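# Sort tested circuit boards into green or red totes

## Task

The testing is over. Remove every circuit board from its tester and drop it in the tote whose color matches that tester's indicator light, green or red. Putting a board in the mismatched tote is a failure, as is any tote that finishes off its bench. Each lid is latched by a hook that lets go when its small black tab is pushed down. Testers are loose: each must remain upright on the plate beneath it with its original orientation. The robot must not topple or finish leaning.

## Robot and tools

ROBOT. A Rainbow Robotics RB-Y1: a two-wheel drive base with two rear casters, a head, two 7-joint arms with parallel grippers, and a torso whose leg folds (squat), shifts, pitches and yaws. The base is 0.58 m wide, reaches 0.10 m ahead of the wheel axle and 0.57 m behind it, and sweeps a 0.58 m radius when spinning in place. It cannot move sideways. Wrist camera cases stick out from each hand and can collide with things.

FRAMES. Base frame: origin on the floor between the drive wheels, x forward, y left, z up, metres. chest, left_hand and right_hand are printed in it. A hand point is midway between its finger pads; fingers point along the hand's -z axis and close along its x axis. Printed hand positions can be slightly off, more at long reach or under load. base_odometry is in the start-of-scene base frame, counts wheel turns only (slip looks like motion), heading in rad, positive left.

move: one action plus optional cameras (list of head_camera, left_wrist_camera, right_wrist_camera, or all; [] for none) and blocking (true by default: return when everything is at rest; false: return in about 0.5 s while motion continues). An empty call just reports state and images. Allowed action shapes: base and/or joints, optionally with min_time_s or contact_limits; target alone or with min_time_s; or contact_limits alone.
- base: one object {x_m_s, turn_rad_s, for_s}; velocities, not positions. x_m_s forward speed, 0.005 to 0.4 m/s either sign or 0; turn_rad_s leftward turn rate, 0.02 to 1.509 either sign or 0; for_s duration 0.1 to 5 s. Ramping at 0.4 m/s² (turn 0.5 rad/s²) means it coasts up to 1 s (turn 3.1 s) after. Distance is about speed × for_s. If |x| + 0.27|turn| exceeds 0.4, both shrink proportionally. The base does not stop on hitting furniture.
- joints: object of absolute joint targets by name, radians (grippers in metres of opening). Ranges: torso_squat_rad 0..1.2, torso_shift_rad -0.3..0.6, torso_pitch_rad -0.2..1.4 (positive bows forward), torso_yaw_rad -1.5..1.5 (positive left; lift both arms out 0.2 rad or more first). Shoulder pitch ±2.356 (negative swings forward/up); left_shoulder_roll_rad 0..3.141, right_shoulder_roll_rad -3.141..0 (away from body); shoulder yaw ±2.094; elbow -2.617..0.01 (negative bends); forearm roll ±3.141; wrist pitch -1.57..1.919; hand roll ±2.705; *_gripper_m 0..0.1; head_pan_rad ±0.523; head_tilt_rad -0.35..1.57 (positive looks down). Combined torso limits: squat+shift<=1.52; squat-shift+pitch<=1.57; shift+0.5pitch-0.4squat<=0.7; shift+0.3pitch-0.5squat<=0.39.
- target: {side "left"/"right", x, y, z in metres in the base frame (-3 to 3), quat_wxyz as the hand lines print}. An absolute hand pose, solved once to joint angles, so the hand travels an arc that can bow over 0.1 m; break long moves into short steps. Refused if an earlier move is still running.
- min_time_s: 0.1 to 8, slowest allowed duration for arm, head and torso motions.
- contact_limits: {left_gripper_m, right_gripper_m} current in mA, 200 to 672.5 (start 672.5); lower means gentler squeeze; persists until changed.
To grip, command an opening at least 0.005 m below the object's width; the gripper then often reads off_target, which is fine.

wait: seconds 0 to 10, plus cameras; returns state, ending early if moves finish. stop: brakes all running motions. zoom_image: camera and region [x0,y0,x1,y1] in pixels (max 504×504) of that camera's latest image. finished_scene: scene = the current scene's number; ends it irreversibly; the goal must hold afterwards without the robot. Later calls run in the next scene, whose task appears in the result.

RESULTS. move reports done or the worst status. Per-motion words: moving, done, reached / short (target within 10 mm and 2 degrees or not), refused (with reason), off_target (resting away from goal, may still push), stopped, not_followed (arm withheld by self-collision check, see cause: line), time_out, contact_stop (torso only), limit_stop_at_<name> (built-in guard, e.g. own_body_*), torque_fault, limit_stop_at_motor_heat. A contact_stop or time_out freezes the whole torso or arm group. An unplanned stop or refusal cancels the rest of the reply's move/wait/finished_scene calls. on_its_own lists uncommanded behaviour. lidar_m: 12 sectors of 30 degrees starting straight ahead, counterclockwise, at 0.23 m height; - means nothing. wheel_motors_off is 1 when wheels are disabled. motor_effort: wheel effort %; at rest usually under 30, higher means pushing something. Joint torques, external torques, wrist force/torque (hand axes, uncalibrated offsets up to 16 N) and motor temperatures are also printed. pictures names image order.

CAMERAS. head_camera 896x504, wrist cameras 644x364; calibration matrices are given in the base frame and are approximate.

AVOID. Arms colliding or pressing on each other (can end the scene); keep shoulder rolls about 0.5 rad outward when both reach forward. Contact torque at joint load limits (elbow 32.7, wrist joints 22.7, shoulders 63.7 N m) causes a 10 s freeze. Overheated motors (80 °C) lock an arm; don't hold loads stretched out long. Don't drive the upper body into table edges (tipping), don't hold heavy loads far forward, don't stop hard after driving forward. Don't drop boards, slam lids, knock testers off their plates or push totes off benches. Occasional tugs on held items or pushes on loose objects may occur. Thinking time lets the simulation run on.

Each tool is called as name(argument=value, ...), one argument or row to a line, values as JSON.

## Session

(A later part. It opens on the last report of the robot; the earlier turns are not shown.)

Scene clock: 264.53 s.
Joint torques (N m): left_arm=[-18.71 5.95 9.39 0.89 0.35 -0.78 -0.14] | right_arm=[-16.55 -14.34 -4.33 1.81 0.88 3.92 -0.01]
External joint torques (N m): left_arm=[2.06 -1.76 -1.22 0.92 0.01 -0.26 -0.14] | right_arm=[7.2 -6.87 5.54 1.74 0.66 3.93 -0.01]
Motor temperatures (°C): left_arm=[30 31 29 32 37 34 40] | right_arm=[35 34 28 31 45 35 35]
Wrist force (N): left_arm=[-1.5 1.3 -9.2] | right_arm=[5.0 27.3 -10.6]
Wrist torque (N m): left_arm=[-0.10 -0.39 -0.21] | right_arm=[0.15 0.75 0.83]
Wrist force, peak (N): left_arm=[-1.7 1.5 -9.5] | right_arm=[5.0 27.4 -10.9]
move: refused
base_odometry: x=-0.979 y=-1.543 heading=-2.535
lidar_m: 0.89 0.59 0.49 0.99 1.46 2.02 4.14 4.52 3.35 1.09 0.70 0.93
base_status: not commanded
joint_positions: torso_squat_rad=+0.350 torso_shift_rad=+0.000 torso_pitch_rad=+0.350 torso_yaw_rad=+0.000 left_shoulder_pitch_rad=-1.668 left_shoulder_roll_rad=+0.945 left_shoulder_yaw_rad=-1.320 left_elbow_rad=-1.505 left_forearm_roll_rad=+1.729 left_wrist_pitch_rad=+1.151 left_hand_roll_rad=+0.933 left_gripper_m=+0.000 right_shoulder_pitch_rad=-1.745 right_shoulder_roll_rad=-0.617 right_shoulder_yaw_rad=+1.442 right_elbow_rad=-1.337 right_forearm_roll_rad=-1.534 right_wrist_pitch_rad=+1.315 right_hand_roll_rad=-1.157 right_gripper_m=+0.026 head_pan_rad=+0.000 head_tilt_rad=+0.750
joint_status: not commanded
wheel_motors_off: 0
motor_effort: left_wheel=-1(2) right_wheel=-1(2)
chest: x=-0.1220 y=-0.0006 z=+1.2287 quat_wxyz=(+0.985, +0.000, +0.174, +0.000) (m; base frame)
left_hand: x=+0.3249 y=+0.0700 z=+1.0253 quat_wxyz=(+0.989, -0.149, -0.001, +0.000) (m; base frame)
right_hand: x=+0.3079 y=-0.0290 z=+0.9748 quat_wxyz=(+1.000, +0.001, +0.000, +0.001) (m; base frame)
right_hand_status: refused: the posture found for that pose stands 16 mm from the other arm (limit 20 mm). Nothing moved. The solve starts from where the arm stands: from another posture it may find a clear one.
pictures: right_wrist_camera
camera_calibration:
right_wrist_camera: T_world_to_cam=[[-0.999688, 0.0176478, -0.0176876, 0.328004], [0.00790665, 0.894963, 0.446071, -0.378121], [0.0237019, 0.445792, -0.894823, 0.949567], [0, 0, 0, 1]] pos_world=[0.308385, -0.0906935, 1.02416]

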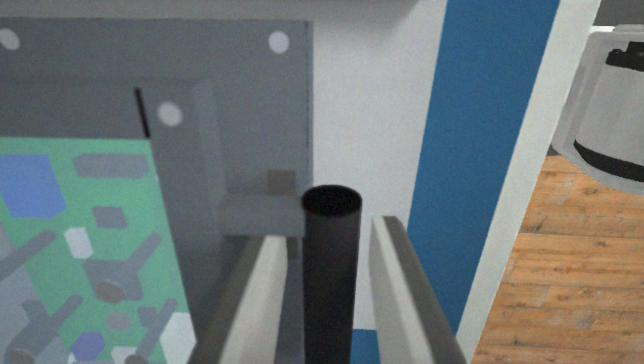

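move(
  target={"side":"left","x":0.318,"y":0.10,"z":1.03,"quat_wxyz":[0.969,-0.247,0,0]},
  min_time_s=1,
  cameras=[],
)

move(
  target={"side":"right","x":0.308,"y":-0.021,"z":0.974,"quat_wxyz":[1,0,0,0]},
  min_time_s=1,
  cameras=["head_camera","right_wrist_camera"],
)

move(
  target={"side":"left","x":0.318,"y":0.081,"z":1.01,"quat_wxyz":[0.969,-0.247,0,0]},
  min_time_s=1,
  cameras=["head_camera","left_wrist_camera"],
)

Scene clock: 272.03 s.
Joint torques (N m): left_arm=[-17.15 9.19 12 -0.89 0.75 -0.97 -0.08] | right_arm=[-16.46 -14.08 -4.47 2.03 0.97 3.88 0.01]
External joint torques (N m): left_arm=[2.05 0.44 1.11 -0.45 0.15 -0.28 -0.08] | right_arm=[7.3 -6.6 5.39 1.96 0.74 3.88 0.01]
Motor temperatures (°C): left_arm=[30 31 29 32 37 34 40] | right_arm=[35 34 28 31 45 36 35]
Wrist force (N): left_arm=[-1.6 3.1 -8.5] | right_arm=[5.1 27.0 -10.1]
Wrist torque (N m): left_arm=[-0.24 -0.43 -0.19] | right_arm=[0.18 0.78 0.82]
Wrist force, peak (N): left_arm=[-1.8 1.6 -9.4] | right_arm=[5.2 28.0 -11.2]
move: done
base_odometry: x=-0.979 y=-1.543 heading=-2.535
lidar_m: 0.89 0.59 0.49 1.00 1.46 2.02 4.14 4.52 3.36 1.09 0.70 0.93
base_status: not commanded
joint_positions: torso_squat_rad=+0.350 torso_shift_rad=+0.000 torso_pitch_rad=+0.350 torso_yaw_rad=+0.000 left_shoulder_pitch_rad=-1.517 left_shoulder_roll_rad=+1.119 left_shoulder_yaw_rad=-1.232 left_elbow_rad=-1.585 left_forearm_roll_rad=+1.876 left_wrist_pitch_rad=+1.020 left_hand_roll_rad=+0.732 left_gripper_m=+0.000 right_shoulder_pitch_rad=-1.745 right_shoulder_roll_rad=-0.618 right_shoulder_yaw_rad=+1.442 right_elbow_rad=-1.337 right_forearm_roll_rad=-1.534 right_wrist_pitch_rad=+1.315 right_hand_roll_rad=-1.157 right_gripper_m=+0.026 head_pan_rad=+0.000 head_tilt_rad=+0.750
joint_status: all done
wheel_motors_off: 0
motor_effort: left_wheel=+0(2) right_wheel=+0(2)
chest: x=-0.1220 y=-0.0006 z=+1.2287 quat_wxyz=(+0.985, +0.000, +0.174, +0.000) (m; base frame)
left_hand: x=+0.3184 y=+0.1002 z=+1.0303 quat_wxyz=(+0.969, -0.245, -0.002, +0.002) (m; base frame)
left_hand_status: reached (checked arc, planned for 1.0 s): 1 mm and 0.4 deg off.
right_hand: x=+0.3079 y=-0.0290 z=+0.9748 quat_wxyz=(+1.000, +0.001, +0.000, +0.001) (m; base frame)
pictures: none
No camera images: "cameras" was empty.

Scene clock: 273.37 s.
Joint torques (N m): left_arm=[-17.01 9.1 11.89 -0.97 0.84 -0.96 -0.12] | right_arm=[-23.53 -4.89 -9.73 1.04 -0.19 0.27 -0.34]
External joint torques (N m): left_arm=[2.19 0.35 1 -0.54 0.24 -0.27 -0.11] | right_arm=[0.32 2.53 0.05 0.96 -0.42 0.28 -0.34]
Motor temperatures (°C): left_arm=[30 31 29 32 37 34 40] | right_arm=[35 34 28 31 45 36 35]
Wrist force (N): left_arm=[-1.5 3.1 -8.8] | right_arm=[2.2 11.0 -13.2]
Wrist torque (N m): left_arm=[-0.23 -0.41 -0.18] | right_arm=[-0.07 0.84 0.52]
Wrist force, peak (N): left_arm=[-1.5 3.1 -8.8] | right_arm=[4.6 27.4 -12.0]
move: done
base_odometry: x=-0.979 y=-1.543 heading=-2.535
lidar_m: 0.89 0.58 0.48 0.99 1.46 2.02 4.15 4.52 3.35 1.09 0.70 0.93
base_status: not commanded
joint_positions: torso_squat_rad=+0.350 torso_shift_rad=+0.000 torso_pitch_rad=+0.350 torso_yaw_rad=+0.000 left_shoulder_pitch_rad=-1.517 left_shoulder_roll_rad=+1.119 left_shoulder_yaw_rad=-1.232 left_elbow_rad=-1.585 left_forearm_roll_rad=+1.876 left_wrist_pitch_rad=+1.020 left_hand_roll_rad=+0.732 left_gripper_m=+0.000 right_shoulder_pitch_rad=-1.750 right_shoulder_roll_rad=-0.590 right_shoulder_yaw_rad=+1.442 right_elbow_rad=-1.311 right_forearm_roll_rad=-1.534 right_wrist_pitch_rad=+1.318 right_hand_roll_rad=-1.161 right_gripper_m=+0.026 head_pan_rad=+0.000 head_tilt_rad=+0.750
joint_status: all done
wheel_motors_off: 0
motor_effort: left_wheel=-1(2) right_wheel=+1(2)
chest: x=-0.1220 y=-0.0007 z=+1.2287 quat_wxyz=(+0.985, +0.000, +0.174, +0.000) (m; base frame)
left_hand: x=+0.3185 y=+0.1001 z=+1.0303 quat_wxyz=(+0.970, -0.245, -0.002, +0.002) (m; base frame)
right_hand: x=+0.3079 y=-0.0214 z=+0.9741 quat_wxyz=(+1.000, +0.000, +0.000, +0.000) (m; base frame)
right_hand_status: reached (checked arc, planned for 1.0 s): 0 mm and 0.1 deg off.
pictures: head_camera, right_wrist_camera
camera_calibration:
head_camera: T_world_to_cam=[[0.0366922, -0.998746, 0.0340735, -0.0492518], [-0.871704, -0.0486604, -0.487612, 0.717482], [0.488658, -0.0118105, -0.872396, 1.18426], [0, 0, 0, 1]] pos_world=[0.0485394, -0.000290247, 1.38468]
right_wrist_camera: T_world_to_cam=[[-0.999631, 0.020625, -0.017674, 0.327925], [0.0106205, 0.89569, 0.444553, -0.383907], [0.0249993, 0.444201, -0.895578, 0.945945], [0, 0, 0, 1]] pos_world=[0.308233, -0.0830923, 1.02363]

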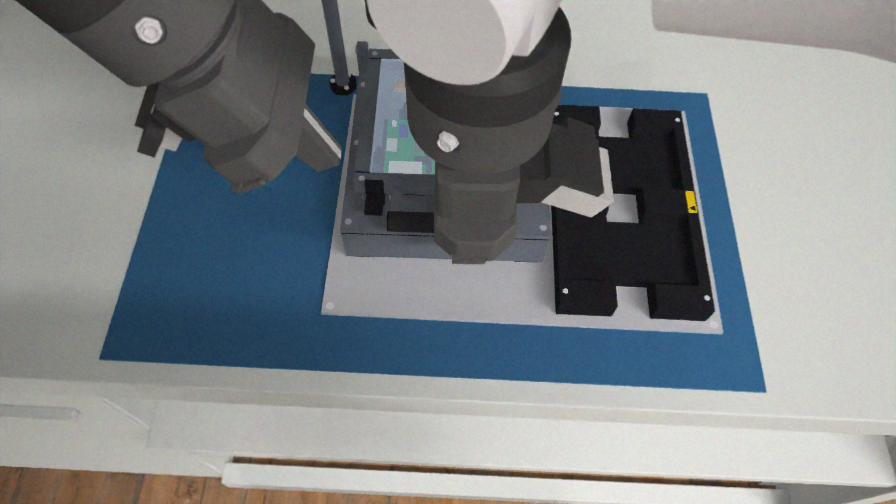

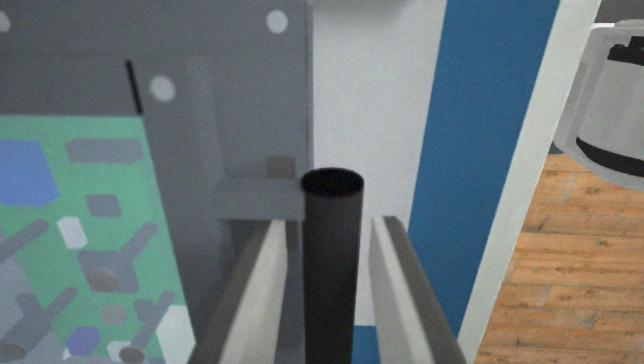

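Scene clock: 274.70 s.
Joint torques (N m): left_arm=[-17.61 6.62 9.67 0.5 0.55 -1.01 0.39] | right_arm=[-23.46 -4.87 -9.45 0.96 -0.19 0.16 -0.4]
External joint torques (N m): left_arm=[1.98 -1.87 -1.13 1.25 -0.04 -0.3 0.4] | right_arm=[0.4 2.55 0.33 0.88 -0.42 0.16 -0.4]
Motor temperatures (°C): left_arm=[30 31 29 32 37 34 40] | right_arm=[35 34 28 31 45 35 35]
Wrist force (N): left_arm=[-1.2 2.9 -8.8] | right_arm=[1.8 11.1 -13.2]
Wrist torque (N m): left_arm=[-0.20 -0.38 -0.19] | right_arm=[-0.09 0.80 0.52]
Wrist force, peak (N): left_arm=[-1.4 2.8 -9.1] | right_arm=[2.3 11.3 -13.4]
move: done
base_odometry: x=-0.979 y=-1.543 heading=-2.535
lidar_m: 0.89 0.59 0.49 1.00 1.47 2.02 4.15 4.51 3.34 1.09 0.71 0.93
base_status: not commanded
joint_positions: torso_squat_rad=+0.350 torso_shift_rad=+0.000 torso_pitch_rad=+0.350 torso_yaw_rad=+0.000 left_shoulder_pitch_rad=-1.505 left_shoulder_roll_rad=+1.049 left_shoulder_yaw_rad=-1.255 left_elbow_rad=-1.552 left_forearm_roll_rad=+1.841 left_wrist_pitch_rad=+0.984 left_hand_roll_rad=+0.750 left_gripper_m=+0.000 right_shoulder_pitch_rad=-1.750 right_shoulder_roll_rad=-0.590 right_shoulder_yaw_rad=+1.442 right_elbow_rad=-1.311 right_forearm_roll_rad=-1.534 right_wrist_pitch_rad=+1.318 right_hand_roll_rad=-1.161 right_gripper_m=+0.026 head_pan_rad=+0.000 head_tilt_rad=+0.750
joint_status: all done
wheel_motors_off: 0
motor_effort: left_wheel=-1(2) right_wheel=+2(2)
chest: x=-0.1220 y=-0.0007 z=+1.2287 quat_wxyz=(+0.985, +0.000, +0.174, +0.000) (m; base frame)
left_hand: x=+0.3181 y=+0.0810 z=+1.0103 quat_wxyz=(+0.969, -0.247, +0.000, +0.000) (m; base frame)
left_hand_status: reached (checked arc, planned for 1.0 s): 0 mm and 0.0 deg off.
right_hand: x=+0.3079 y=-0.0214 z=+0.9741 quat_wxyz=(+1.000, +0.000, +0.000, +0.000) (m; base frame)
pictures: head_camera, left_wrist_camera
camera_calibration:
head_camera: T_world_to_cam=[[0.0366801, -0.998746, 0.0340683, -0.0492535], [-0.871704, -0.0486473, -0.487611, 0.717482], [0.488657, -0.0118119, -0.872396, 1.18426], [0, 0, 0, 1]] pos_world=[0.0485396, -0.000299868, 1.38468]
left_wrist_camera: T_world_to_cam=[[0.999817, 0.00758311, -0.017574, -0.302263], [0.0189148, -0.531958, 0.846559, -0.783959], [-0.00292906, -0.846737, -0.532004, 0.676047], [0, 0, 0, 1]] pos_world=[0.319016, 0.157692, 1.01802]

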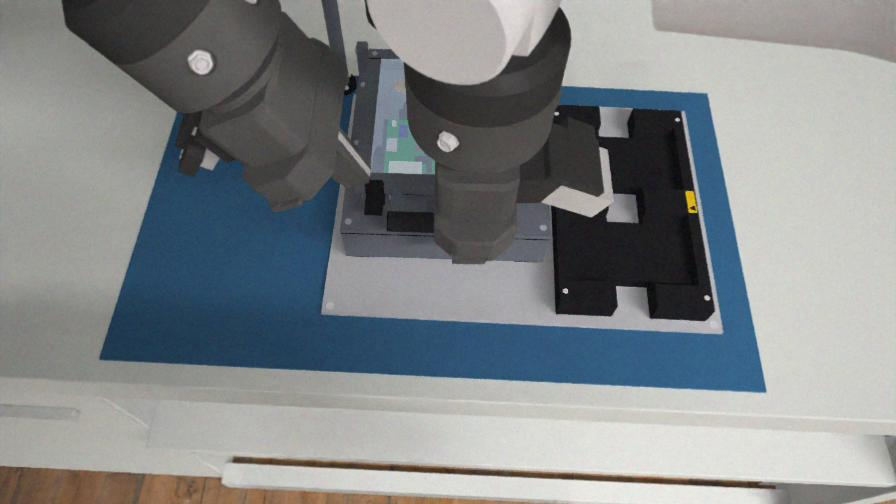

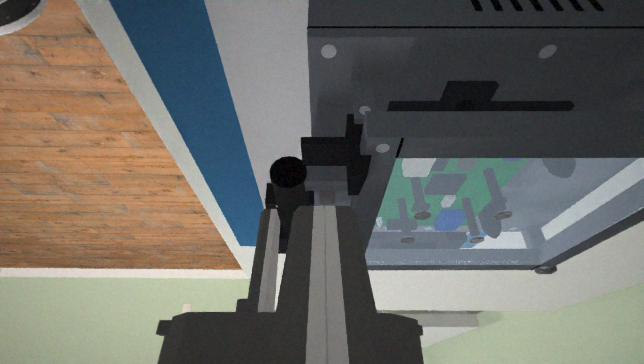

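move(
  target={"side":"left","x":0.319,"y":0.082,"z":0.992,"quat_wxyz":[0.969,-0.247,0,0]},
  min_time_s=1,
  cameras=["head_camera","left_wrist_camera"],
)

Scene clock: 285.43 s.
Joint torques (N m): left_arm=[-17.26 6.65 9.41 0.33 0.56 -1.05 -0.28] | right_arm=[-23.43 -5.05 -9.7 0.94 -0.21 0.17 -0.33]
External joint torques (N m): left_arm=[2.4 -1.91 -1.25 1.27 -0.03 -0.36 -0.28] | right_arm=[0.43 2.37 0.07 0.86 -0.44 0.18 -0.33]
Motor temperatures (°C): left_arm=[30 31 29 32 37 34 40] | right_arm=[35 34 28 31 45 35 35]
Wrist force (N): left_arm=[-1.6 2.7 -8.8] | right_arm=[2.4 10.9 -13.2]
Wrist torque (N m): left_arm=[-0.18 -0.43 -0.21] | right_arm=[-0.06 0.86 0.54]
Wrist force, peak (N): left_arm=[-1.3 2.9 -9.2] | right_arm=[2.3 11.2 -13.3]
move: done
base_odometry: x=-0.979 y=-1.543 heading=-2.535
lidar_m: 0.90 0.59 0.49 1.00 1.45 2.02 4.15 4.52 3.35 1.09 0.70 0.93
base_status: not commanded
joint_positions: torso_squat_rad=+0.350 torso_shift_rad=+0.000 torso_pitch_rad=+0.350 torso_yaw_rad=+0.000 left_shoulder_pitch_rad=-1.477 left_shoulder_roll_rad=+1.025 left_shoulder_yaw_rad=-1.267 left_elbow_rad=-1.520 left_forearm_roll_rad=+1.830 left_wrist_pitch_rad=+0.959 left_hand_roll_rad=+0.722 left_gripper_m=+0.000 right_shoulder_pitch_rad=-1.750 right_shoulder_roll_rad=-0.590 right_shoulder_yaw_rad=+1.442 right_elbow_rad=-1.311 right_forearm_roll_rad=-1.534 right_wrist_pitch_rad=+1.318 right_hand_roll_rad=-1.161 right_gripper_m=+0.026 head_pan_rad=+0.000 head_tilt_rad=+0.750
joint_status: all done
wheel_motors_off: 0
motor_effort: left_wheel=-1(3) right_wheel=+1(2)
chest: x=-0.1220 y=-0.0007 z=+1.2287 quat_wxyz=(+0.985, +0.000, +0.174, +0.000) (m; base frame)
left_hand: x=+0.3192 y=+0.0820 z=+0.9923 quat_wxyz=(+0.969, -0.247, +0.000, +0.000) (m; base frame)
left_hand_status: reached (checked arc, planned for 1.0 s): 0 mm and 0.0 deg off.
right_hand: x=+0.3079 y=-0.0214 z=+0.9741 quat_wxyz=(+1.000, +0.000, +0.000, +0.000) (m; base frame)
pictures: head_camera, left_wrist_camera
camera_calibration:
head_camera: T_world_to_cam=[[0.0366799, -0.998746, 0.0340682, -0.0492535], [-0.871704, -0.0486471, -0.487611, 0.717482], [0.488657, -0.0118119, -0.872396, 1.18426], [0, 0, 0, 1]] pos_world=[0.0485395, -0.000299981, 1.38468]
left_wrist_camera: T_world_to_cam=[[0.999814, 0.00776053, -0.0176767, -0.303546], [0.0190962, -0.531941, 0.846566, -0.768277], [-0.00283313, -0.846746, -0.53199, 0.667289], [0, 0, 0, 1]] pos_world=[0.320051, 0.158702, 1.00002]

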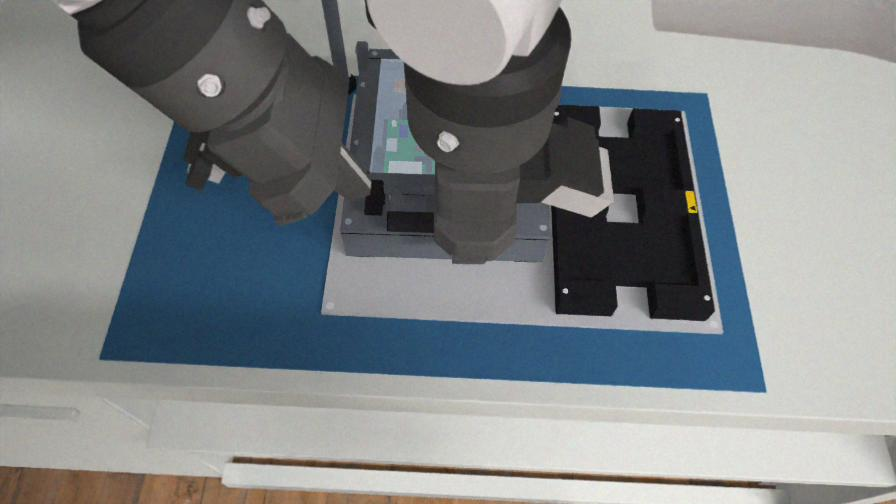

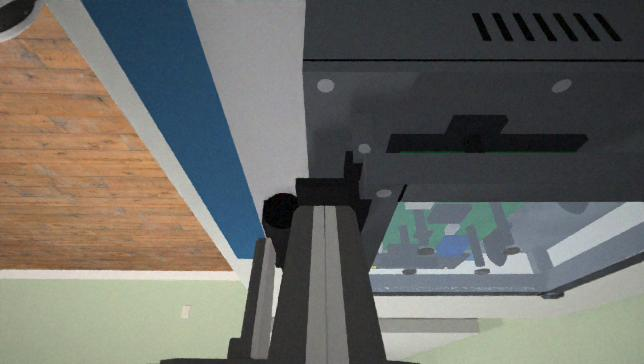

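move(
  joints={"right_gripper_m":0.005},
  cameras=[],
)

move(
  target={"side":"left","x":0.319,"y":0.086,"z":0.982,"quat_wxyz":[0.969,-0.247,0,0]},
  min_time_s=1,
  cameras=["head_camera","left_wrist_camera"],
)

Scene clock: 293.07 s.
Joint torques (N m): left_arm=[-17.42 6.68 9.42 0.24 0.63 -1.04 -0.22] | right_arm=[-23.25 -6.14 -9.6 1.15 1.14 -0.86 -0.27]
External joint torques (N m): left_arm=[2.23 -1.88 -1.24 1.18 0.04 -0.35 -0.21] | right_arm=[0.61 1.27 0.17 1.07 0.91 -0.85 -0.27]
Motor temperatures (°C): left_arm=[30 31 29 32 37 34 40] | right_arm=[36 34 29 31 45 35 35]
Wrist force (N): left_arm=[-1.6 2.7 -8.8] | right_arm=[-4.1 9.7 -14.2]
Wrist torque (N m): left_arm=[-0.18 -0.43 -0.21] | right_arm=[-0.09 1.01 0.32]
Wrist force, peak (N): left_arm=[-1.7 2.7 -9.1] | right_arm=[-2.5 10.8 -17.2]
move: off_target
base_odometry: x=-0.979 y=-1.543 heading=-2.535
lidar_m: 0.89 0.60 0.48 1.00 1.46 2.02 4.15 4.53 3.35 1.09 0.71 0.92
base_status: not commanded
joint_positions: torso_squat_rad=+0.350 torso_shift_rad=+0.000 torso_pitch_rad=+0.350 torso_yaw_rad=+0.000 left_shoulder_pitch_rad=-1.477 left_shoulder_roll_rad=+1.025 left_shoulder_yaw_rad=-1.267 left_elbow_rad=-1.520 left_forearm_roll_rad=+1.830 left_wrist_pitch_rad=+0.959 left_hand_roll_rad=+0.722 left_gripper_m=+0.000 right_shoulder_pitch_rad=-1.750 right_shoulder_roll_rad=-0.590 right_shoulder_yaw_rad=+1.442 right_elbow_rad=-1.311 right_forearm_roll_rad=-1.534 right_wrist_pitch_rad=+1.319 right_hand_roll_rad=-1.161 right_gripper_m=+0.014 head_pan_rad=+0.000 head_tilt_rad=+0.750
joint_status: right_gripper_m off_target (ended at +0.014, target +0.005)
wheel_motors_off: 0
motor_effort: left_wheel=-1(2) right_wheel=+1(2)
chest: x=-0.1220 y=-0.0007 z=+1.2287 quat_wxyz=(+0.985, +0.000, +0.174, +0.000) (m; base frame)
left_hand: x=+0.3191 y=+0.0820 z=+0.9924 quat_wxyz=(+0.969, -0.247, +0.000, +0.000) (m; base frame)
right_hand: x=+0.3077 y=-0.0214 z=+0.9742 quat_wxyz=(+1.000, +0.000, +0.000, +0.000) (m; base frame)
pictures: none
No camera images: "cameras" was empty.

Scene clock: 294.40 s.
Joint torques (N m): left_arm=[-18.45 7.71 10.14 1.67 -0.05 -1.97 -0.25] | right_arm=[-23.28 -5.87 -9.7 1.3 1.16 -0.87 -0.19]
External joint torques (N m): left_arm=[1.13 -0.94 -0.42 2.71 -0.64 -1.3 -0.25] | right_arm=[0.57 1.55 0.07 1.22 0.93 -0.87 -0.19]
Motor temperatures (°C): left_arm=[30 31 29 32 37 34 40] | right_arm=[36 34 29 31 45 35 35]
Wrist force (N): left_arm=[-6.3 2.8 -8.8] | right_arm=[-2.5 10.1 -14.8]
Wrist torque (N m): left_arm=[-0.20 -0.29 -0.27] | right_arm=[-0.10 1.04 0.32]
Wrist force, peak (N): left_arm=[-7.5 2.8 -8.7] | right_arm=[-2.1 10.4 -16.4]
move: done
base_odometry: x=-0.979 y=-1.543 heading=-2.535
lidar_m: 0.89 0.58 0.48 1.00 1.46 2.01 4.15 4.52 3.35 1.09 0.70 0.92
base_status: not commanded
joint_positions: torso_squat_rad=+0.350 torso_shift_rad=+0.000 torso_pitch_rad=+0.350 torso_yaw_rad=+0.000 left_shoulder_pitch_rad=-1.457 left_shoulder_roll_rad=+1.021 left_shoulder_yaw_rad=-1.271 left_elbow_rad=-1.507 left_forearm_roll_rad=+1.827 left_wrist_pitch_rad=+0.945 left_hand_roll_rad=+0.700 left_gripper_m=+0.000 right_shoulder_pitch_rad=-1.750 right_shoulder_roll_rad=-0.590 right_shoulder_yaw_rad=+1.442 right_elbow_rad=-1.311 right_forearm_roll_rad=-1.534 right_wrist_pitch_rad=+1.319 right_hand_roll_rad=-1.161 right_gripper_m=+0.014 head_pan_rad=+0.000 head_tilt_rad=+0.750
joint_status: all done
wheel_motors_off: 0
motor_effort: left_wheel=+0(3) right_wheel=+2(3)
chest: x=-0.1220 y=-0.0007 z=+1.2287 quat_wxyz=(+0.985, +0.000, +0.174, +0.000) (m; base frame)
left_hand: x=+0.3186 y=+0.0860 z=+0.9823 quat_wxyz=(+0.969, -0.247, +0.000, +0.000) (m; base frame)
left_hand_status: reached (checked arc, planned for 1.0 s): 1 mm and 0.0 deg off.
right_hand: x=+0.3077 y=-0.0214 z=+0.9742 quat_wxyz=(+1.000, +0.000, +0.000, +0.000) (m; base frame)
pictures: head_camera, left_wrist_camera
camera_calibration:
head_camera: T_world_to_cam=[[0.0366466, -0.998748, 0.034064, -0.0492602], [-0.871664, -0.0486169, -0.487687, 0.717519], [0.488733, -0.0118203, -0.872354, 1.18426], [0, 0, 0, 1]] pos_world=[0.0484535, -0.000316662, 1.3847]
left_wrist_camera: T_world_to_cam=[[0.999807, 0.00734296, -0.0182479, -0.302559], [0.0193557, -0.532431, 0.846252, -0.757393], [-0.00350173, -0.846442, -0.53247, 0.665985], [0, 0, 0, 1]] pos_world=[0.319493, 0.16268, 0.990041]

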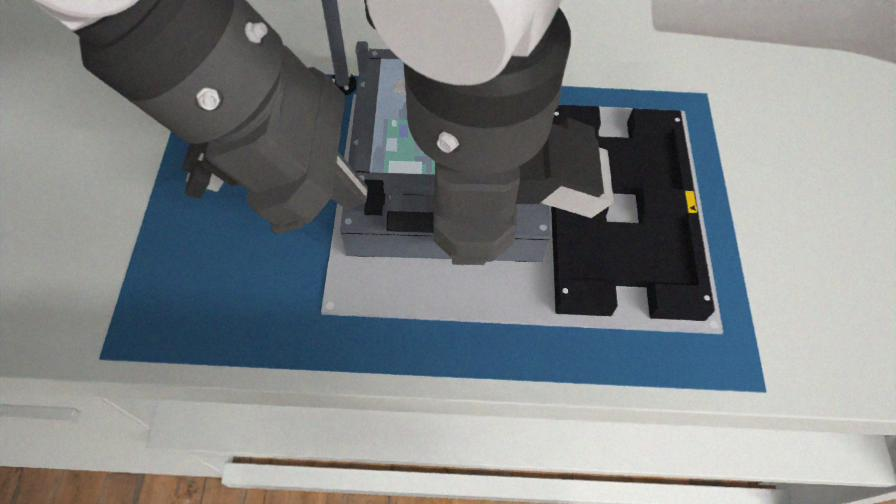

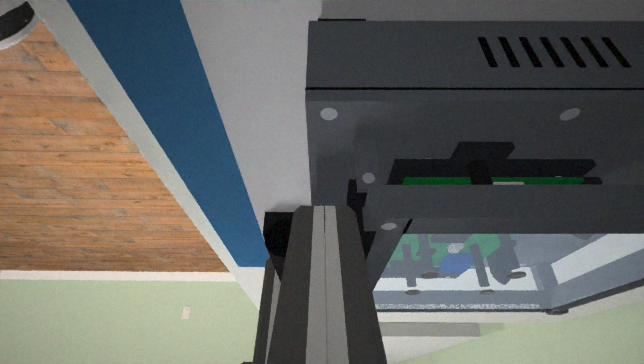

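move(
  target={"side":"left","x":0.316,"y":0.084,"z":0.974,"quat_wxyz":[0.969,-0.247,0,0]},
  min_time_s=1,
  cameras=["head_camera","left_wrist_camera"],
)

Scene clock: 302.03 s.
Joint torques (N m): left_arm=[-17.18 6.51 9.15 -1.73 0.54 -1.02 0.43] | right_arm=[-23.19 -6.05 -9.56 1.22 1.17 -0.84 -0.22]
External joint torques (N m): left_arm=[2.34 -2.1 -1.36 -0.59 -0.05 -0.35 0.43] | right_arm=[0.66 1.36 0.21 1.14 0.94 -0.84 -0.22]
Motor temperatures (°C): left_arm=[30 31 29 32 37 34 40] | right_arm=[36 34 29 31 45 35 35]
Wrist force (N): left_arm=[-1.6 2.9 -8.8] | right_arm=[-3.9 10.1 -13.3]
Wrist torque (N m): left_arm=[-0.20 -0.43 -0.21] | right_arm=[-0.12 1.03 0.34]
Wrist force, peak (N): left_arm=[-6.5 2.9 -9.3] | right_arm=[-2.5 10.0 -15.7]
move: done
base_odometry: x=-0.979 y=-1.543 heading=-2.535
lidar_m: 0.89 0.60 0.48 1.00 1.46 2.01 4.15 4.51 3.35 1.09 0.70 0.93
base_status: not commanded
joint_positions: torso_squat_rad=+0.350 torso_shift_rad=+0.000 torso_pitch_rad=+0.350 torso_yaw_rad=+0.000 left_shoulder_pitch_rad=-1.446 left_shoulder_roll_rad=+1.012 left_shoulder_yaw_rad=-1.279 left_elbow_rad=-1.507 left_forearm_roll_rad=+1.815 left_wrist_pitch_rad=+0.927 left_hand_roll_rad=+0.703 left_gripper_m=+0.000 right_shoulder_pitch_rad=-1.750 right_shoulder_roll_rad=-0.590 right_shoulder_yaw_rad=+1.442 right_elbow_rad=-1.311 right_forearm_roll_rad=-1.534 right_wrist_pitch_rad=+1.319 right_hand_roll_rad=-1.161 right_gripper_m=+0.014 head_pan_rad=+0.000 head_tilt_rad=+0.750
joint_status: all done
wheel_motors_off: 0
motor_effort: left_wheel=+0(2) right_wheel=+1(2)
chest: x=-0.1220 y=-0.0007 z=+1.2287 quat_wxyz=(+0.985, +0.000, +0.174, +0.000) (m; base frame)
left_hand: x=+0.3162 y=+0.0842 z=+0.9745 quat_wxyz=(+0.969, -0.247, +0.000, +0.000) (m; base frame)
left_hand_status: reached (checked arc, planned for 1.0 s): 1 mm and 0.0 deg off.
right_hand: x=+0.3077 y=-0.0214 z=+0.9742 quat_wxyz=(+1.000, +0.000, +0.000, +0.000) (m; base frame)
pictures: head_camera, left_wrist_camera
camera_calibration:
head_camera: T_world_to_cam=[[0.0366468, -0.998748, 0.0340639, -0.0492601], [-0.871664, -0.0486171, -0.487687, 0.717519], [0.488732, -0.0118201, -0.872354, 1.18426], [0, 0, 0, 1]] pos_world=[0.0484535, -0.000316624, 1.3847]
left_wrist_camera: T_world_to_cam=[[0.999813, 0.00772933, -0.0177363, -0.30081], [0.0191302, -0.531895, 0.846594, -0.752013], [-0.00289023, -0.846775, -0.531944, 0.659584], [0, 0, 0, 1]] pos_world=[0.317047, 0.160852, 0.982176]

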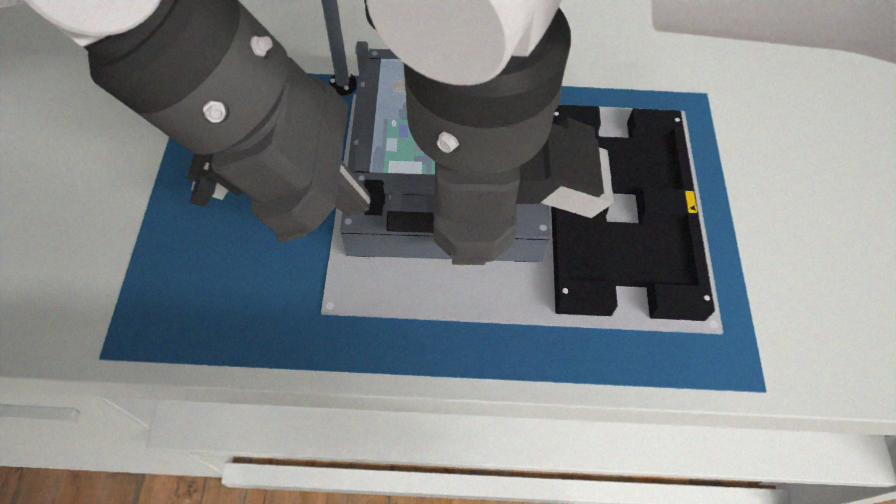

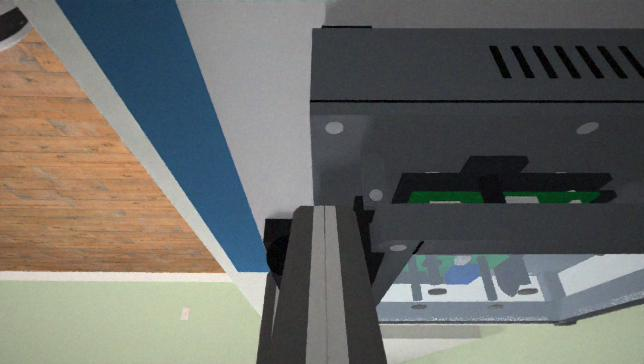

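move(
  target={"side":"left","x":0.318,"y":0.078,"z":0.965,"quat_wxyz":[0.969,-0.247,0,0]},
  min_time_s=1,
  cameras=["head_camera"],
)

Scene clock: 340.07 s.
Joint torques (N m): left_arm=[-3.38 -19.21 -2.95 5.07 -4.31 -11.32 -0.02] | right_arm=[-32.37 -4.51 -18.64 -5.39 -4.55 1 -0.11]
External joint torques (N m): left_arm=[16.36 -27.73 -13.41 6.25 -4.88 -10.64 -0.01] | right_arm=[-8.51 2.94 -8.88 -5.5 -4.79 0.99 -0.11]
Motor temperatures (°C): left_arm=[30 31 29 32 37 34 40] | right_arm=[36 34 29 31 45 35 35]
Wrist force (N): left_arm=[-54.1 10.7 113.5] | right_arm=[24.0 6.8 -56.7]
Wrist torque (N m): left_arm=[-0.44 0.37 -0.51] | right_arm=[-0.09 0.62 0.37]
Wrist force, peak (N): left_arm=[-54.2 10.7 115.0] | right_arm=[24.3 6.9 -59.5]
move: done
base_odometry: x=-0.979 y=-1.543 heading=-2.534
lidar_m: 0.89 0.59 0.48 1.00 1.46 2.02 4.15 4.51 3.35 1.09 0.71 0.93
base_status: not commanded
joint_positions: torso_squat_rad=+0.350 torso_shift_rad=-0.001 torso_pitch_rad=+0.348 torso_yaw_rad=+0.001 left_shoulder_pitch_rad=-1.444 left_shoulder_roll_rad=+0.987 left_shoulder_yaw_rad=-1.284 left_elbow_rad=-1.480 left_forearm_roll_rad=+1.806 left_wrist_pitch_rad=+0.919 left_hand_roll_rad=+0.700 left_gripper_m=+0.000 right_shoulder_pitch_rad=-1.748 right_shoulder_roll_rad=-0.590 right_shoulder_yaw_rad=+1.444 right_elbow_rad=-1.310 right_forearm_roll_rad=-1.533 right_wrist_pitch_rad=+1.318 right_hand_roll_rad=-1.161 right_gripper_m=+0.014 head_pan_rad=+0.000 head_tilt_rad=+0.750
joint_status: all done
wheel_motors_off: 0
motor_effort: left_wheel=+13(13) right_wheel=+0(2)
chest: x=-0.1233 y=-0.0002 z=+1.2289 quat_wxyz=(+0.985, +0.000, +0.173, +0.001) (m; base frame)
left_hand: x=+0.3191 y=+0.0810 z=+0.9698 quat_wxyz=(+0.969, -0.247, -0.004, +0.001) (m; base frame)
left_hand_status: reached (checked arc, planned for 1.0 s): 6 mm and 0.5 deg off.
right_hand: x=+0.3072 y=-0.0219 z=+0.9739 quat_wxyz=(+1.000, -0.001, -0.001, -0.001) (m; base frame)
pictures: head_camera
camera_calibration:
head_camera: T_world_to_cam=[[0.0377061, -0.998698, 0.0343576, -0.0489588], [-0.870499, -0.0497111, -0.489652, 0.719069], [0.490723, -0.0114454, -0.871241, 1.18393], [0, 0, 0, 1]] pos_world=[0.0468142, 0.000401176, 1.38526]

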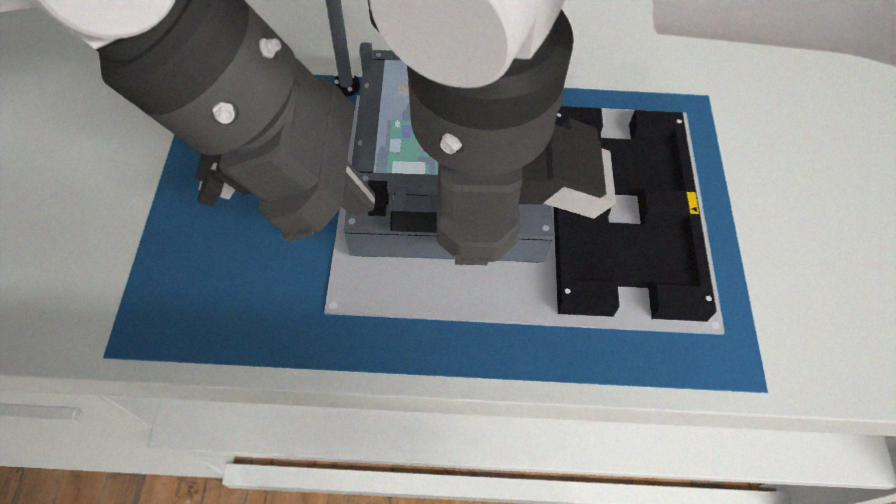

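move(
  target={"side":"left","x":0.319,"y":0.078,"z":0.976,"quat_wxyz":[0.969,-0.247,0,0]},
  min_time_s=1,
  cameras=[],
)

zoom_image(
  camera="head_camera",
  region=[320, 140, 460, 240],
)

Scene clock: 346.47 s.
Joint torques (N m): left_arm=[-19.62 -0.32 12.3 0.98 -0.34 -5.49 0.57] | right_arm=[-27.25 -4.47 -13.25 -1.39 -0.84 0.1 -0.18]
External joint torques (N m): left_arm=[0.19 -8.81 1.81 2.1 -0.93 -4.82 0.58] | right_arm=[-3.4 2.96 -3.48 -1.48 -1.07 0.1 -0.18]
Motor temperatures (°C): left_arm=[30 31 29 32 38 35 40] | right_arm=[36 33 29 31 45 35 35]
Wrist force (N): left_arm=[-21.7 10.8 19.9] | right_arm=[4.5 9.7 -23.9]
Wrist torque (N m): left_arm=[0.07 -0.12 -0.32] | right_arm=[-0.09 0.93 0.37]
Wrist force, peak (N): left_arm=[-53.8 11.0 113.7] | right_arm=[24.3 7.1 -59.0]
move: done
base_odometry: x=-0.979 y=-1.543 heading=-2.534
lidar_m: 0.89 0.58 0.49 0.99 1.45 2.02 4.15 4.51 3.35 1.09 0.70 0.93
base_status: not commanded
joint_positions: torso_squat_rad=+0.350 torso_shift_rad=-0.001 torso_pitch_rad=+0.349 torso_yaw_rad=+0.000 left_shoulder_pitch_rad=-1.457 left_shoulder_roll_rad=+0.987 left_shoulder_yaw_rad=-1.280 left_elbow_rad=-1.479 left_forearm_roll_rad=+1.816 left_wrist_pitch_rad=+0.938 left_hand_roll_rad=+0.705 left_gripper_m=+0.000 right_shoulder_pitch_rad=-1.749 right_shoulder_roll_rad=-0.590 right_shoulder_yaw_rad=+1.443 right_elbow_rad=-1.311 right_forearm_roll_rad=-1.534 right_wrist_pitch_rad=+1.318 right_hand_roll_rad=-1.161 right_gripper_m=+0.014 head_pan_rad=+0.000 head_tilt_rad=+0.750
joint_status: all done
wheel_motors_off: 0
motor_effort: left_wheel=+12(14) right_wheel=-1(2)
chest: x=-0.1226 y=-0.0004 z=+1.2288 quat_wxyz=(+0.985, +0.000, +0.174, +0.000) (m; base frame)
left_hand: x=+0.3194 y=+0.0786 z=+0.9752 quat_wxyz=(+0.969, -0.246, +0.001, +0.000) (m; base frame)
left_hand_status: reached (checked arc, planned for 1.0 s): 1 mm and 0.1 deg off.
right_hand: x=+0.3075 y=-0.0217 z=+0.9740 quat_wxyz=(+1.000, +0.000, +0.000, +0.000) (m; base frame)
pictures: none
No camera images: "cameras" was empty.

Scaled by 3.600 from the camera's 896x504 image, which has a finer 1280x720 frame.

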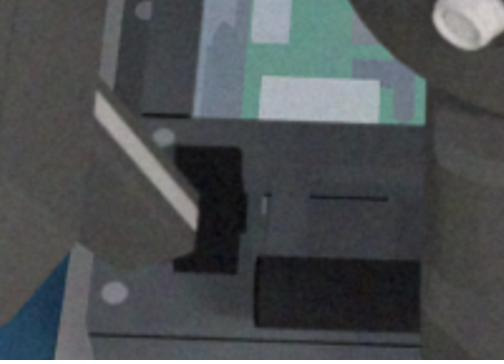

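move(
  target={"side":"left","x":0.314,"y":0.080,"z":0.99,"quat_wxyz":[0.969,-0.247,0,0]},
  min_time_s=1,
  cameras=[],
)

move(
  target={"side":"left","x":0.314,"y":0.067,"z":0.99,"quat_wxyz":[0.969,-0.247,0,0]},
  min_time_s=1,
  cameras=["head_camera"],
)

zoom_image(
  camera="head_camera",
  region=[320, 140, 460, 240],
)

Scene clock: 355.00 s.
Joint torques (N m): left_arm=[-19.39 9.14 11.73 -1.62 0.93 -0.36 0.38] | right_arm=[-24.74 -5.86 -10.4 0.68 0.82 -0.31 -0.06]
External joint torques (N m): left_arm=[0.13 0.66 1.08 -0.61 0.35 0.33 0.38] | right_arm=[-0.89 1.56 -0.63 0.6 0.59 -0.3 -0.06]
Motor temperatures (°C): left_arm=[30 31 29 32 37 35 40] | right_arm=[36 33 29 31 45 35 35]
Wrist force (N): left_arm=[-1.5 3.0 -8.4] | right_arm=[-2.5 10.9 -12.1]
Wrist torque (N m): left_arm=[-0.20 -0.43 -0.21] | right_arm=[-0.10 1.01 0.33]
Wrist force, peak (N): left_arm=[-21.9 10.1 21.5] | right_arm=[4.4 9.6 -24.6]
move: done
base_odometry: x=-0.979 y=-1.543 heading=-2.534
lidar_m: 0.90 0.60 0.49 0.99 1.46 2.01 4.15 4.51 3.35 1.09 0.69 0.93
base_status: not commanded
joint_positions: torso_squat_rad=+0.350 torso_shift_rad=+0.000 torso_pitch_rad=+0.350 torso_yaw_rad=+0.000 left_shoulder_pitch_rad=-1.472 left_shoulder_roll_rad=+1.023 left_shoulder_yaw_rad=-1.273 left_elbow_rad=-1.536 left_forearm_roll_rad=+1.818 left_wrist_pitch_rad=+0.948 left_hand_roll_rad=+0.737 left_gripper_m=+0.000 right_shoulder_pitch_rad=-1.750 right_shoulder_roll_rad=-0.590 right_shoulder_yaw_rad=+1.442 right_elbow_rad=-1.311 right_forearm_roll_rad=-1.534 right_wrist_pitch_rad=+1.319 right_hand_roll_rad=-1.161 right_gripper_m=+0.014 head_pan_rad=+0.000 head_tilt_rad=+0.750
joint_status: all done
wheel_motors_off: 0
motor_effort: left_wheel=+5(12) right_wheel=+0(2)
chest: x=-0.1222 y=-0.0007 z=+1.2288 quat_wxyz=(+0.985, +0.000, +0.174, +0.000) (m; base frame)
left_hand: x=+0.3144 y=+0.0794 z=+0.9887 quat_wxyz=(+0.969, -0.247, +0.001, -0.001) (m; base frame)
left_hand_status: reached (checked arc, planned for 1.0 s): 1 mm and 0.1 deg off.
right_hand: x=+0.3076 y=-0.0215 z=+0.9741 quat_wxyz=(+1.000, +0.000, +0.000, +0.000) (m; base frame)
pictures: none
No camera images: "cameras" was empty.

Scene clock: 356.33 s.
Joint torques (N m): left_arm=[-19.75 6.15 9.26 -1.52 0.41 -1.09 0.49] | right_arm=[-24.47 -5.89 -10.76 0.73 0.69 -0.42 -0.13]
External joint torques (N m): left_arm=[-0.06 -2.1 -1.42 -0.48 -0.15 -0.37 0.49] | right_arm=[-0.62 1.52 -0.99 0.65 0.47 -0.41 -0.13]
Motor temperatures (°C): left_arm=[30 31 29 32 37 35 40] | right_arm=[36 33 29 31 45 35 35]
Wrist force (N): left_arm=[-1.6 2.9 -8.2] | right_arm=[-2.2 10.8 -12.9]
Wrist torque (N m): left_arm=[-0.20 -0.42 -0.21] | right_arm=[-0.06 1.06 0.33]
Wrist force, peak (N): left_arm=[-1.5 2.9 -8.6] | right_arm=[-2.6 11.1 -13.4]
move: done
base_odometry: x=-0.979 y=-1.543 heading=-2.534
lidar_m: 0.90 0.59 0.49 0.99 1.45 2.01 4.15 4.52 3.35 1.09 0.71 0.93
base_status: not commanded
joint_positions: torso_squat_rad=+0.350 torso_shift_rad=+0.000 torso_pitch_rad=+0.350 torso_yaw_rad=+0.000 left_shoulder_pitch_rad=-1.487 left_shoulder_roll_rad=+0.999 left_shoulder_yaw_rad=-1.279 left_elbow_rad=-1.538 left_forearm_roll_rad=+1.801 left_wrist_pitch_rad=+0.942 left_hand_roll_rad=+0.773 left_gripper_m=+0.000 right_shoulder_pitch_rad=-1.750 right_shoulder_roll_rad=-0.590 right_shoulder_yaw_rad=+1.442 right_elbow_rad=-1.311 right_forearm_roll_rad=-1.534 right_wrist_pitch_rad=+1.319 right_hand_roll_rad=-1.161 right_gripper_m=+0.014 head_pan_rad=+0.000 head_tilt_rad=+0.750
joint_status: all done
wheel_motors_off: 0
motor_effort: left_wheel=+6(6) right_wheel=+1(2)
chest: x=-0.1222 y=-0.0007 z=+1.2288 quat_wxyz=(+0.985, +0.000, +0.174, +0.000) (m; base frame)
left_hand: x=+0.3139 y=+0.0673 z=+0.9903 quat_wxyz=(+0.969, -0.247, +0.000, +0.000) (m; base frame)
left_hand_status: reached (checked arc, planned for 1.0 s): 0 mm and 0.1 deg off.
right_hand: x=+0.3076 y=-0.0215 z=+0.9741 quat_wxyz=(+1.000, +0.000, +0.000, +0.000) (m; base frame)
pictures: head_camera
camera_calibration:
head_camera: T_world_to_cam=[[0.036665, -0.998746, 0.0340976, -0.0492734], [-0.871525, -0.0486528, -0.487931, 0.717717], [0.488978, -0.011827, -0.872216, 1.18421], [0, 0, 0, 1]] pos_world=[0.0482615, -0.000287085, 1.38477]

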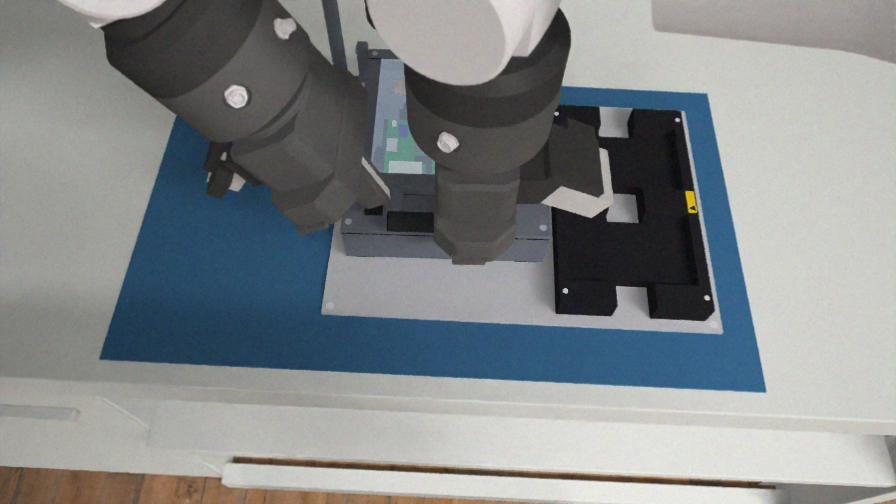

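Scaled by 3.600 from the camera's 896x504 image, which has a finer 1280x720 frame.

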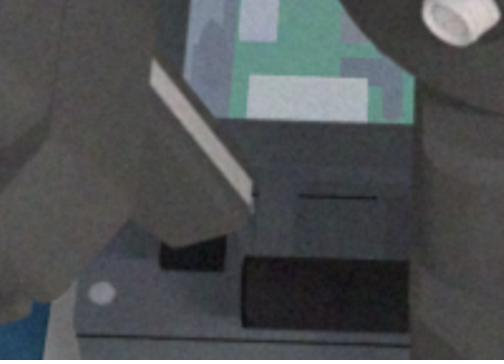

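move(
  target={"side":"left","x":0.314,"y":0.065,"z":0.975,"quat_wxyz":[0.969,-0.247,0,0]},
  min_time_s=1,
  cameras=["head_camera","left_wrist_camera"],
)

zoom_image(
  camera="head_camera",
  region=[320, 140, 460, 240],
)

Scene clock: 370.27 s.
Joint torques (N m): left_arm=[-11.17 3.69 3.32 0.51 -0.35 -0.01 -0.26] | right_arm=[-24.51 -6.07 -10.91 0.73 0.77 -0.44 -0.21]
External joint torques (N m): left_arm=[8.57 -4.51 -7.25 1.7 -0.9 0.71 -0.26] | right_arm=[-0.65 1.35 -1.14 0.65 0.54 -0.44 -0.21]
Motor temperatures (°C): left_arm=[30 31 29 32 37 34 40] | right_arm=[36 33 29 31 45 35 35]
Wrist force (N): left_arm=[-2.2 -4.2 11.5] | right_arm=[0.7 11.0 -19.3]
Wrist torque (N m): left_arm=[-0.33 -0.42 -0.19] | right_arm=[-0.07 0.96 0.32]
Wrist force, peak (N): left_arm=[-2.2 -4.2 11.5] | right_arm=[0.9 10.8 -21.5]
move: done
base_odometry: x=-0.979 y=-1.543 heading=-2.534
lidar_m: 0.90 0.59 0.49 1.00 1.46 2.01 4.15 4.52 3.34 1.09 0.70 0.93
base_status: not commanded
joint_positions: torso_squat_rad=+0.350 torso_shift_rad=+0.000 torso_pitch_rad=+0.349 torso_yaw_rad=+0.000 left_shoulder_pitch_rad=-1.470 left_shoulder_roll_rad=+0.976 left_shoulder_yaw_rad=-1.289 left_elbow_rad=-1.515 left_forearm_roll_rad=+1.786 left_wrist_pitch_rad=+0.919 left_hand_roll_rad=+0.762 left_gripper_m=+0.000 right_shoulder_pitch_rad=-1.750 right_shoulder_roll_rad=-0.590 right_shoulder_yaw_rad=+1.442 right_elbow_rad=-1.311 right_forearm_roll_rad=-1.534 right_wrist_pitch_rad=+1.319 right_hand_roll_rad=-1.161 right_gripper_m=+0.014 head_pan_rad=+0.000 head_tilt_rad=+0.750
joint_status: all done
wheel_motors_off: 0
motor_effort: left_wheel=+5(6) right_wheel=+1(3)
chest: x=-0.1222 y=-0.0007 z=+1.2288 quat_wxyz=(+0.985, +0.000, +0.174, +0.000) (m; base frame)
left_hand: x=+0.3144 y=+0.0649 z=+0.9771 quat_wxyz=(+0.969, -0.248, -0.002, +0.000) (m; base frame)
left_hand_status: reached (checked arc, planned for 1.0 s): 2 mm and 0.2 deg off.
right_hand: x=+0.3076 y=-0.0215 z=+0.9741 quat_wxyz=(+1.000, +0.000, +0.000, +0.000) (m; base frame)
pictures: head_camera, left_wrist_camera
camera_calibration:
head_camera: T_world_to_cam=[[0.0366607, -0.998746, 0.0340894, -0.049267], [-0.871513, -0.0486453, -0.487954, 0.717742], [0.489, -0.0118206, -0.872204, 1.18421], [0, 0, 0, 1]] pos_world=[0.0482506, -0.000292441, 1.38477]
left_wrist_camera: T_world_to_cam=[[0.999858, 0.00773015, -0.014971, -0.301572], [0.0167907, -0.530945, 0.84724, -0.764331], [-0.00139948, -0.847371, -0.531, 0.643313], [0, 0, 0, 1]] pos_world=[0.315263, 0.141638, 0.984655]

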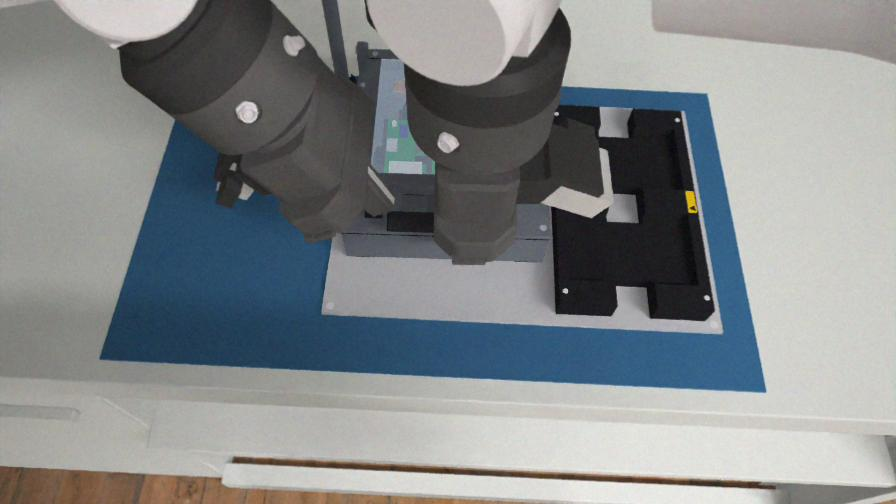

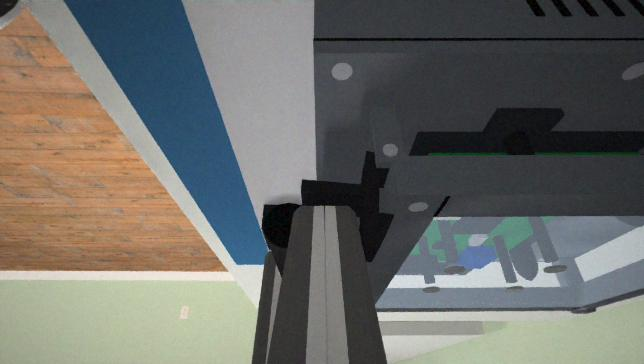

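Scaled by 3.600 from the camera's 896x504 image, which has a finer 1280x720 frame.

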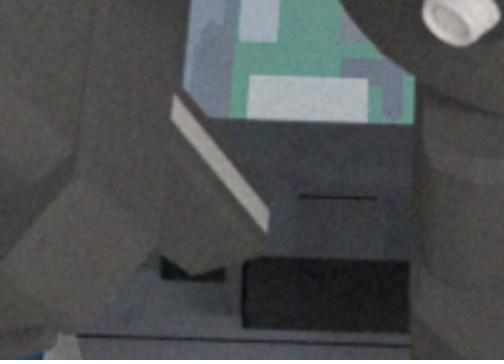

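move(
  target={"side":"left","x":0.314,"y":0.067,"z":0.966,"quat_wxyz":[0.969,-0.247,0,0]},
  min_time_s=1,
  cameras=["left_wrist_camera"],
)

zoom_image(
  camera="left_wrist_camera",
  region=[220, 80, 480, 260],
)

Scene clock: 376.27 s.
Joint torques (N m): left_arm=[9.85 -5.35 -14.87 10.82 -7.68 -3.01 -0.47] | right_arm=[-31.71 -5.95 -16.73 -4.23 -3.79 3.13 -0.09]
External joint torques (N m): left_arm=[29.65 -13.58 -25.4 12.06 -8.23 -2.29 -0.46] | right_arm=[-7.85 1.48 -6.96 -4.32 -4.02 3.14 -0.09]
Motor temperatures (°C): left_arm=[30 31 29 32 37 34 40] | right_arm=[37 33 29 31 45 35 35]
Wrist force (N): left_arm=[-40.9 -25.2 100.5] | right_arm=[24.9 15.8 -61.1]
Wrist torque (N m): left_arm=[-0.41 -0.11 0.02] | right_arm=[0.06 0.61 0.40]
Wrist force, peak (N): left_arm=[-40.5 -25.9 102.3] | right_arm=[25.0 15.9 -61.9]
move: done
base_odometry: x=-0.979 y=-1.543 heading=-2.534
lidar_m: 0.89 0.59 0.49 1.00 1.46 2.02 4.15 4.52 3.35 1.09 0.70 0.93
base_status: not commanded
joint_positions: torso_squat_rad=+0.350 torso_shift_rad=-0.001 torso_pitch_rad=+0.348 torso_yaw_rad=+0.001 left_shoulder_pitch_rad=-1.459 left_shoulder_roll_rad=+0.968 left_shoulder_yaw_rad=-1.290 left_elbow_rad=-1.499 left_forearm_roll_rad=+1.785 left_wrist_pitch_rad=+0.907 left_hand_roll_rad=+0.744 left_gripper_m=+0.000 right_shoulder_pitch_rad=-1.748 right_shoulder_roll_rad=-0.590 right_shoulder_yaw_rad=+1.444 right_elbow_rad=-1.310 right_forearm_roll_rad=-1.533 right_wrist_pitch_rad=+1.318 right_hand_roll_rad=-1.161 right_gripper_m=+0.014 head_pan_rad=+0.000 head_tilt_rad=+0.750
joint_status: all done
wheel_motors_off: 0
motor_effort: left_wheel=+5(6) right_wheel=-1(2)
chest: x=-0.1232 y=-0.0005 z=+1.2289 quat_wxyz=(+0.985, +0.000, +0.173, +0.000) (m; base frame)
left_hand: x=+0.3160 y=+0.0658 z=+0.9729 quat_wxyz=(+0.968, -0.250, -0.005, -0.001) (m; base frame)
left_hand_status: reached (checked arc, planned for 1.0 s): 7 mm and 0.7 deg off.
right_hand: x=+0.3071 y=-0.0219 z=+0.9740 quat_wxyz=(+1.000, -0.001, -0.001, -0.001) (m; base frame)
pictures: left_wrist_camera
camera_calibration:
left_wrist_camera: T_world_to_cam=[[0.999947, 0.00754553, -0.0070114, -0.310998], [0.00993599, -0.527195, 0.849686, -0.760833], [0.00271496, -0.849711, -0.527242, 0.63702], [0, 0, 0, 1]] pos_world=[0.316812, 0.142522, 0.980152]

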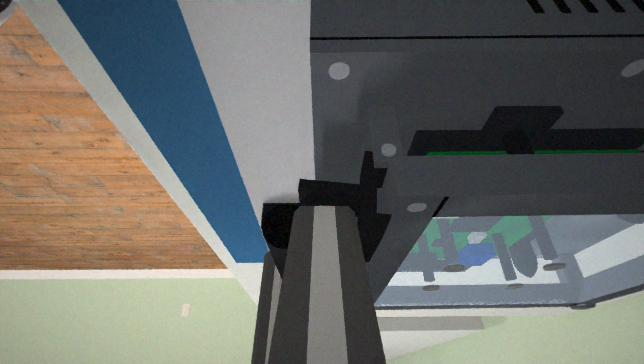

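Scaled by 1.938 from the camera's 644x364 image, which has a finer 920x520 frame.

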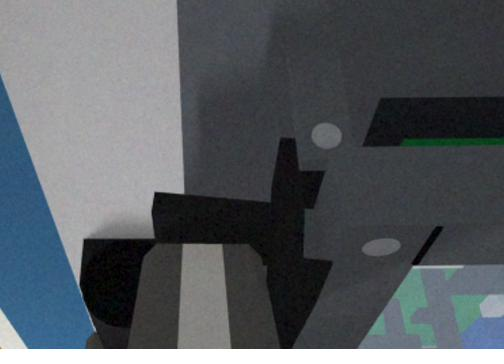

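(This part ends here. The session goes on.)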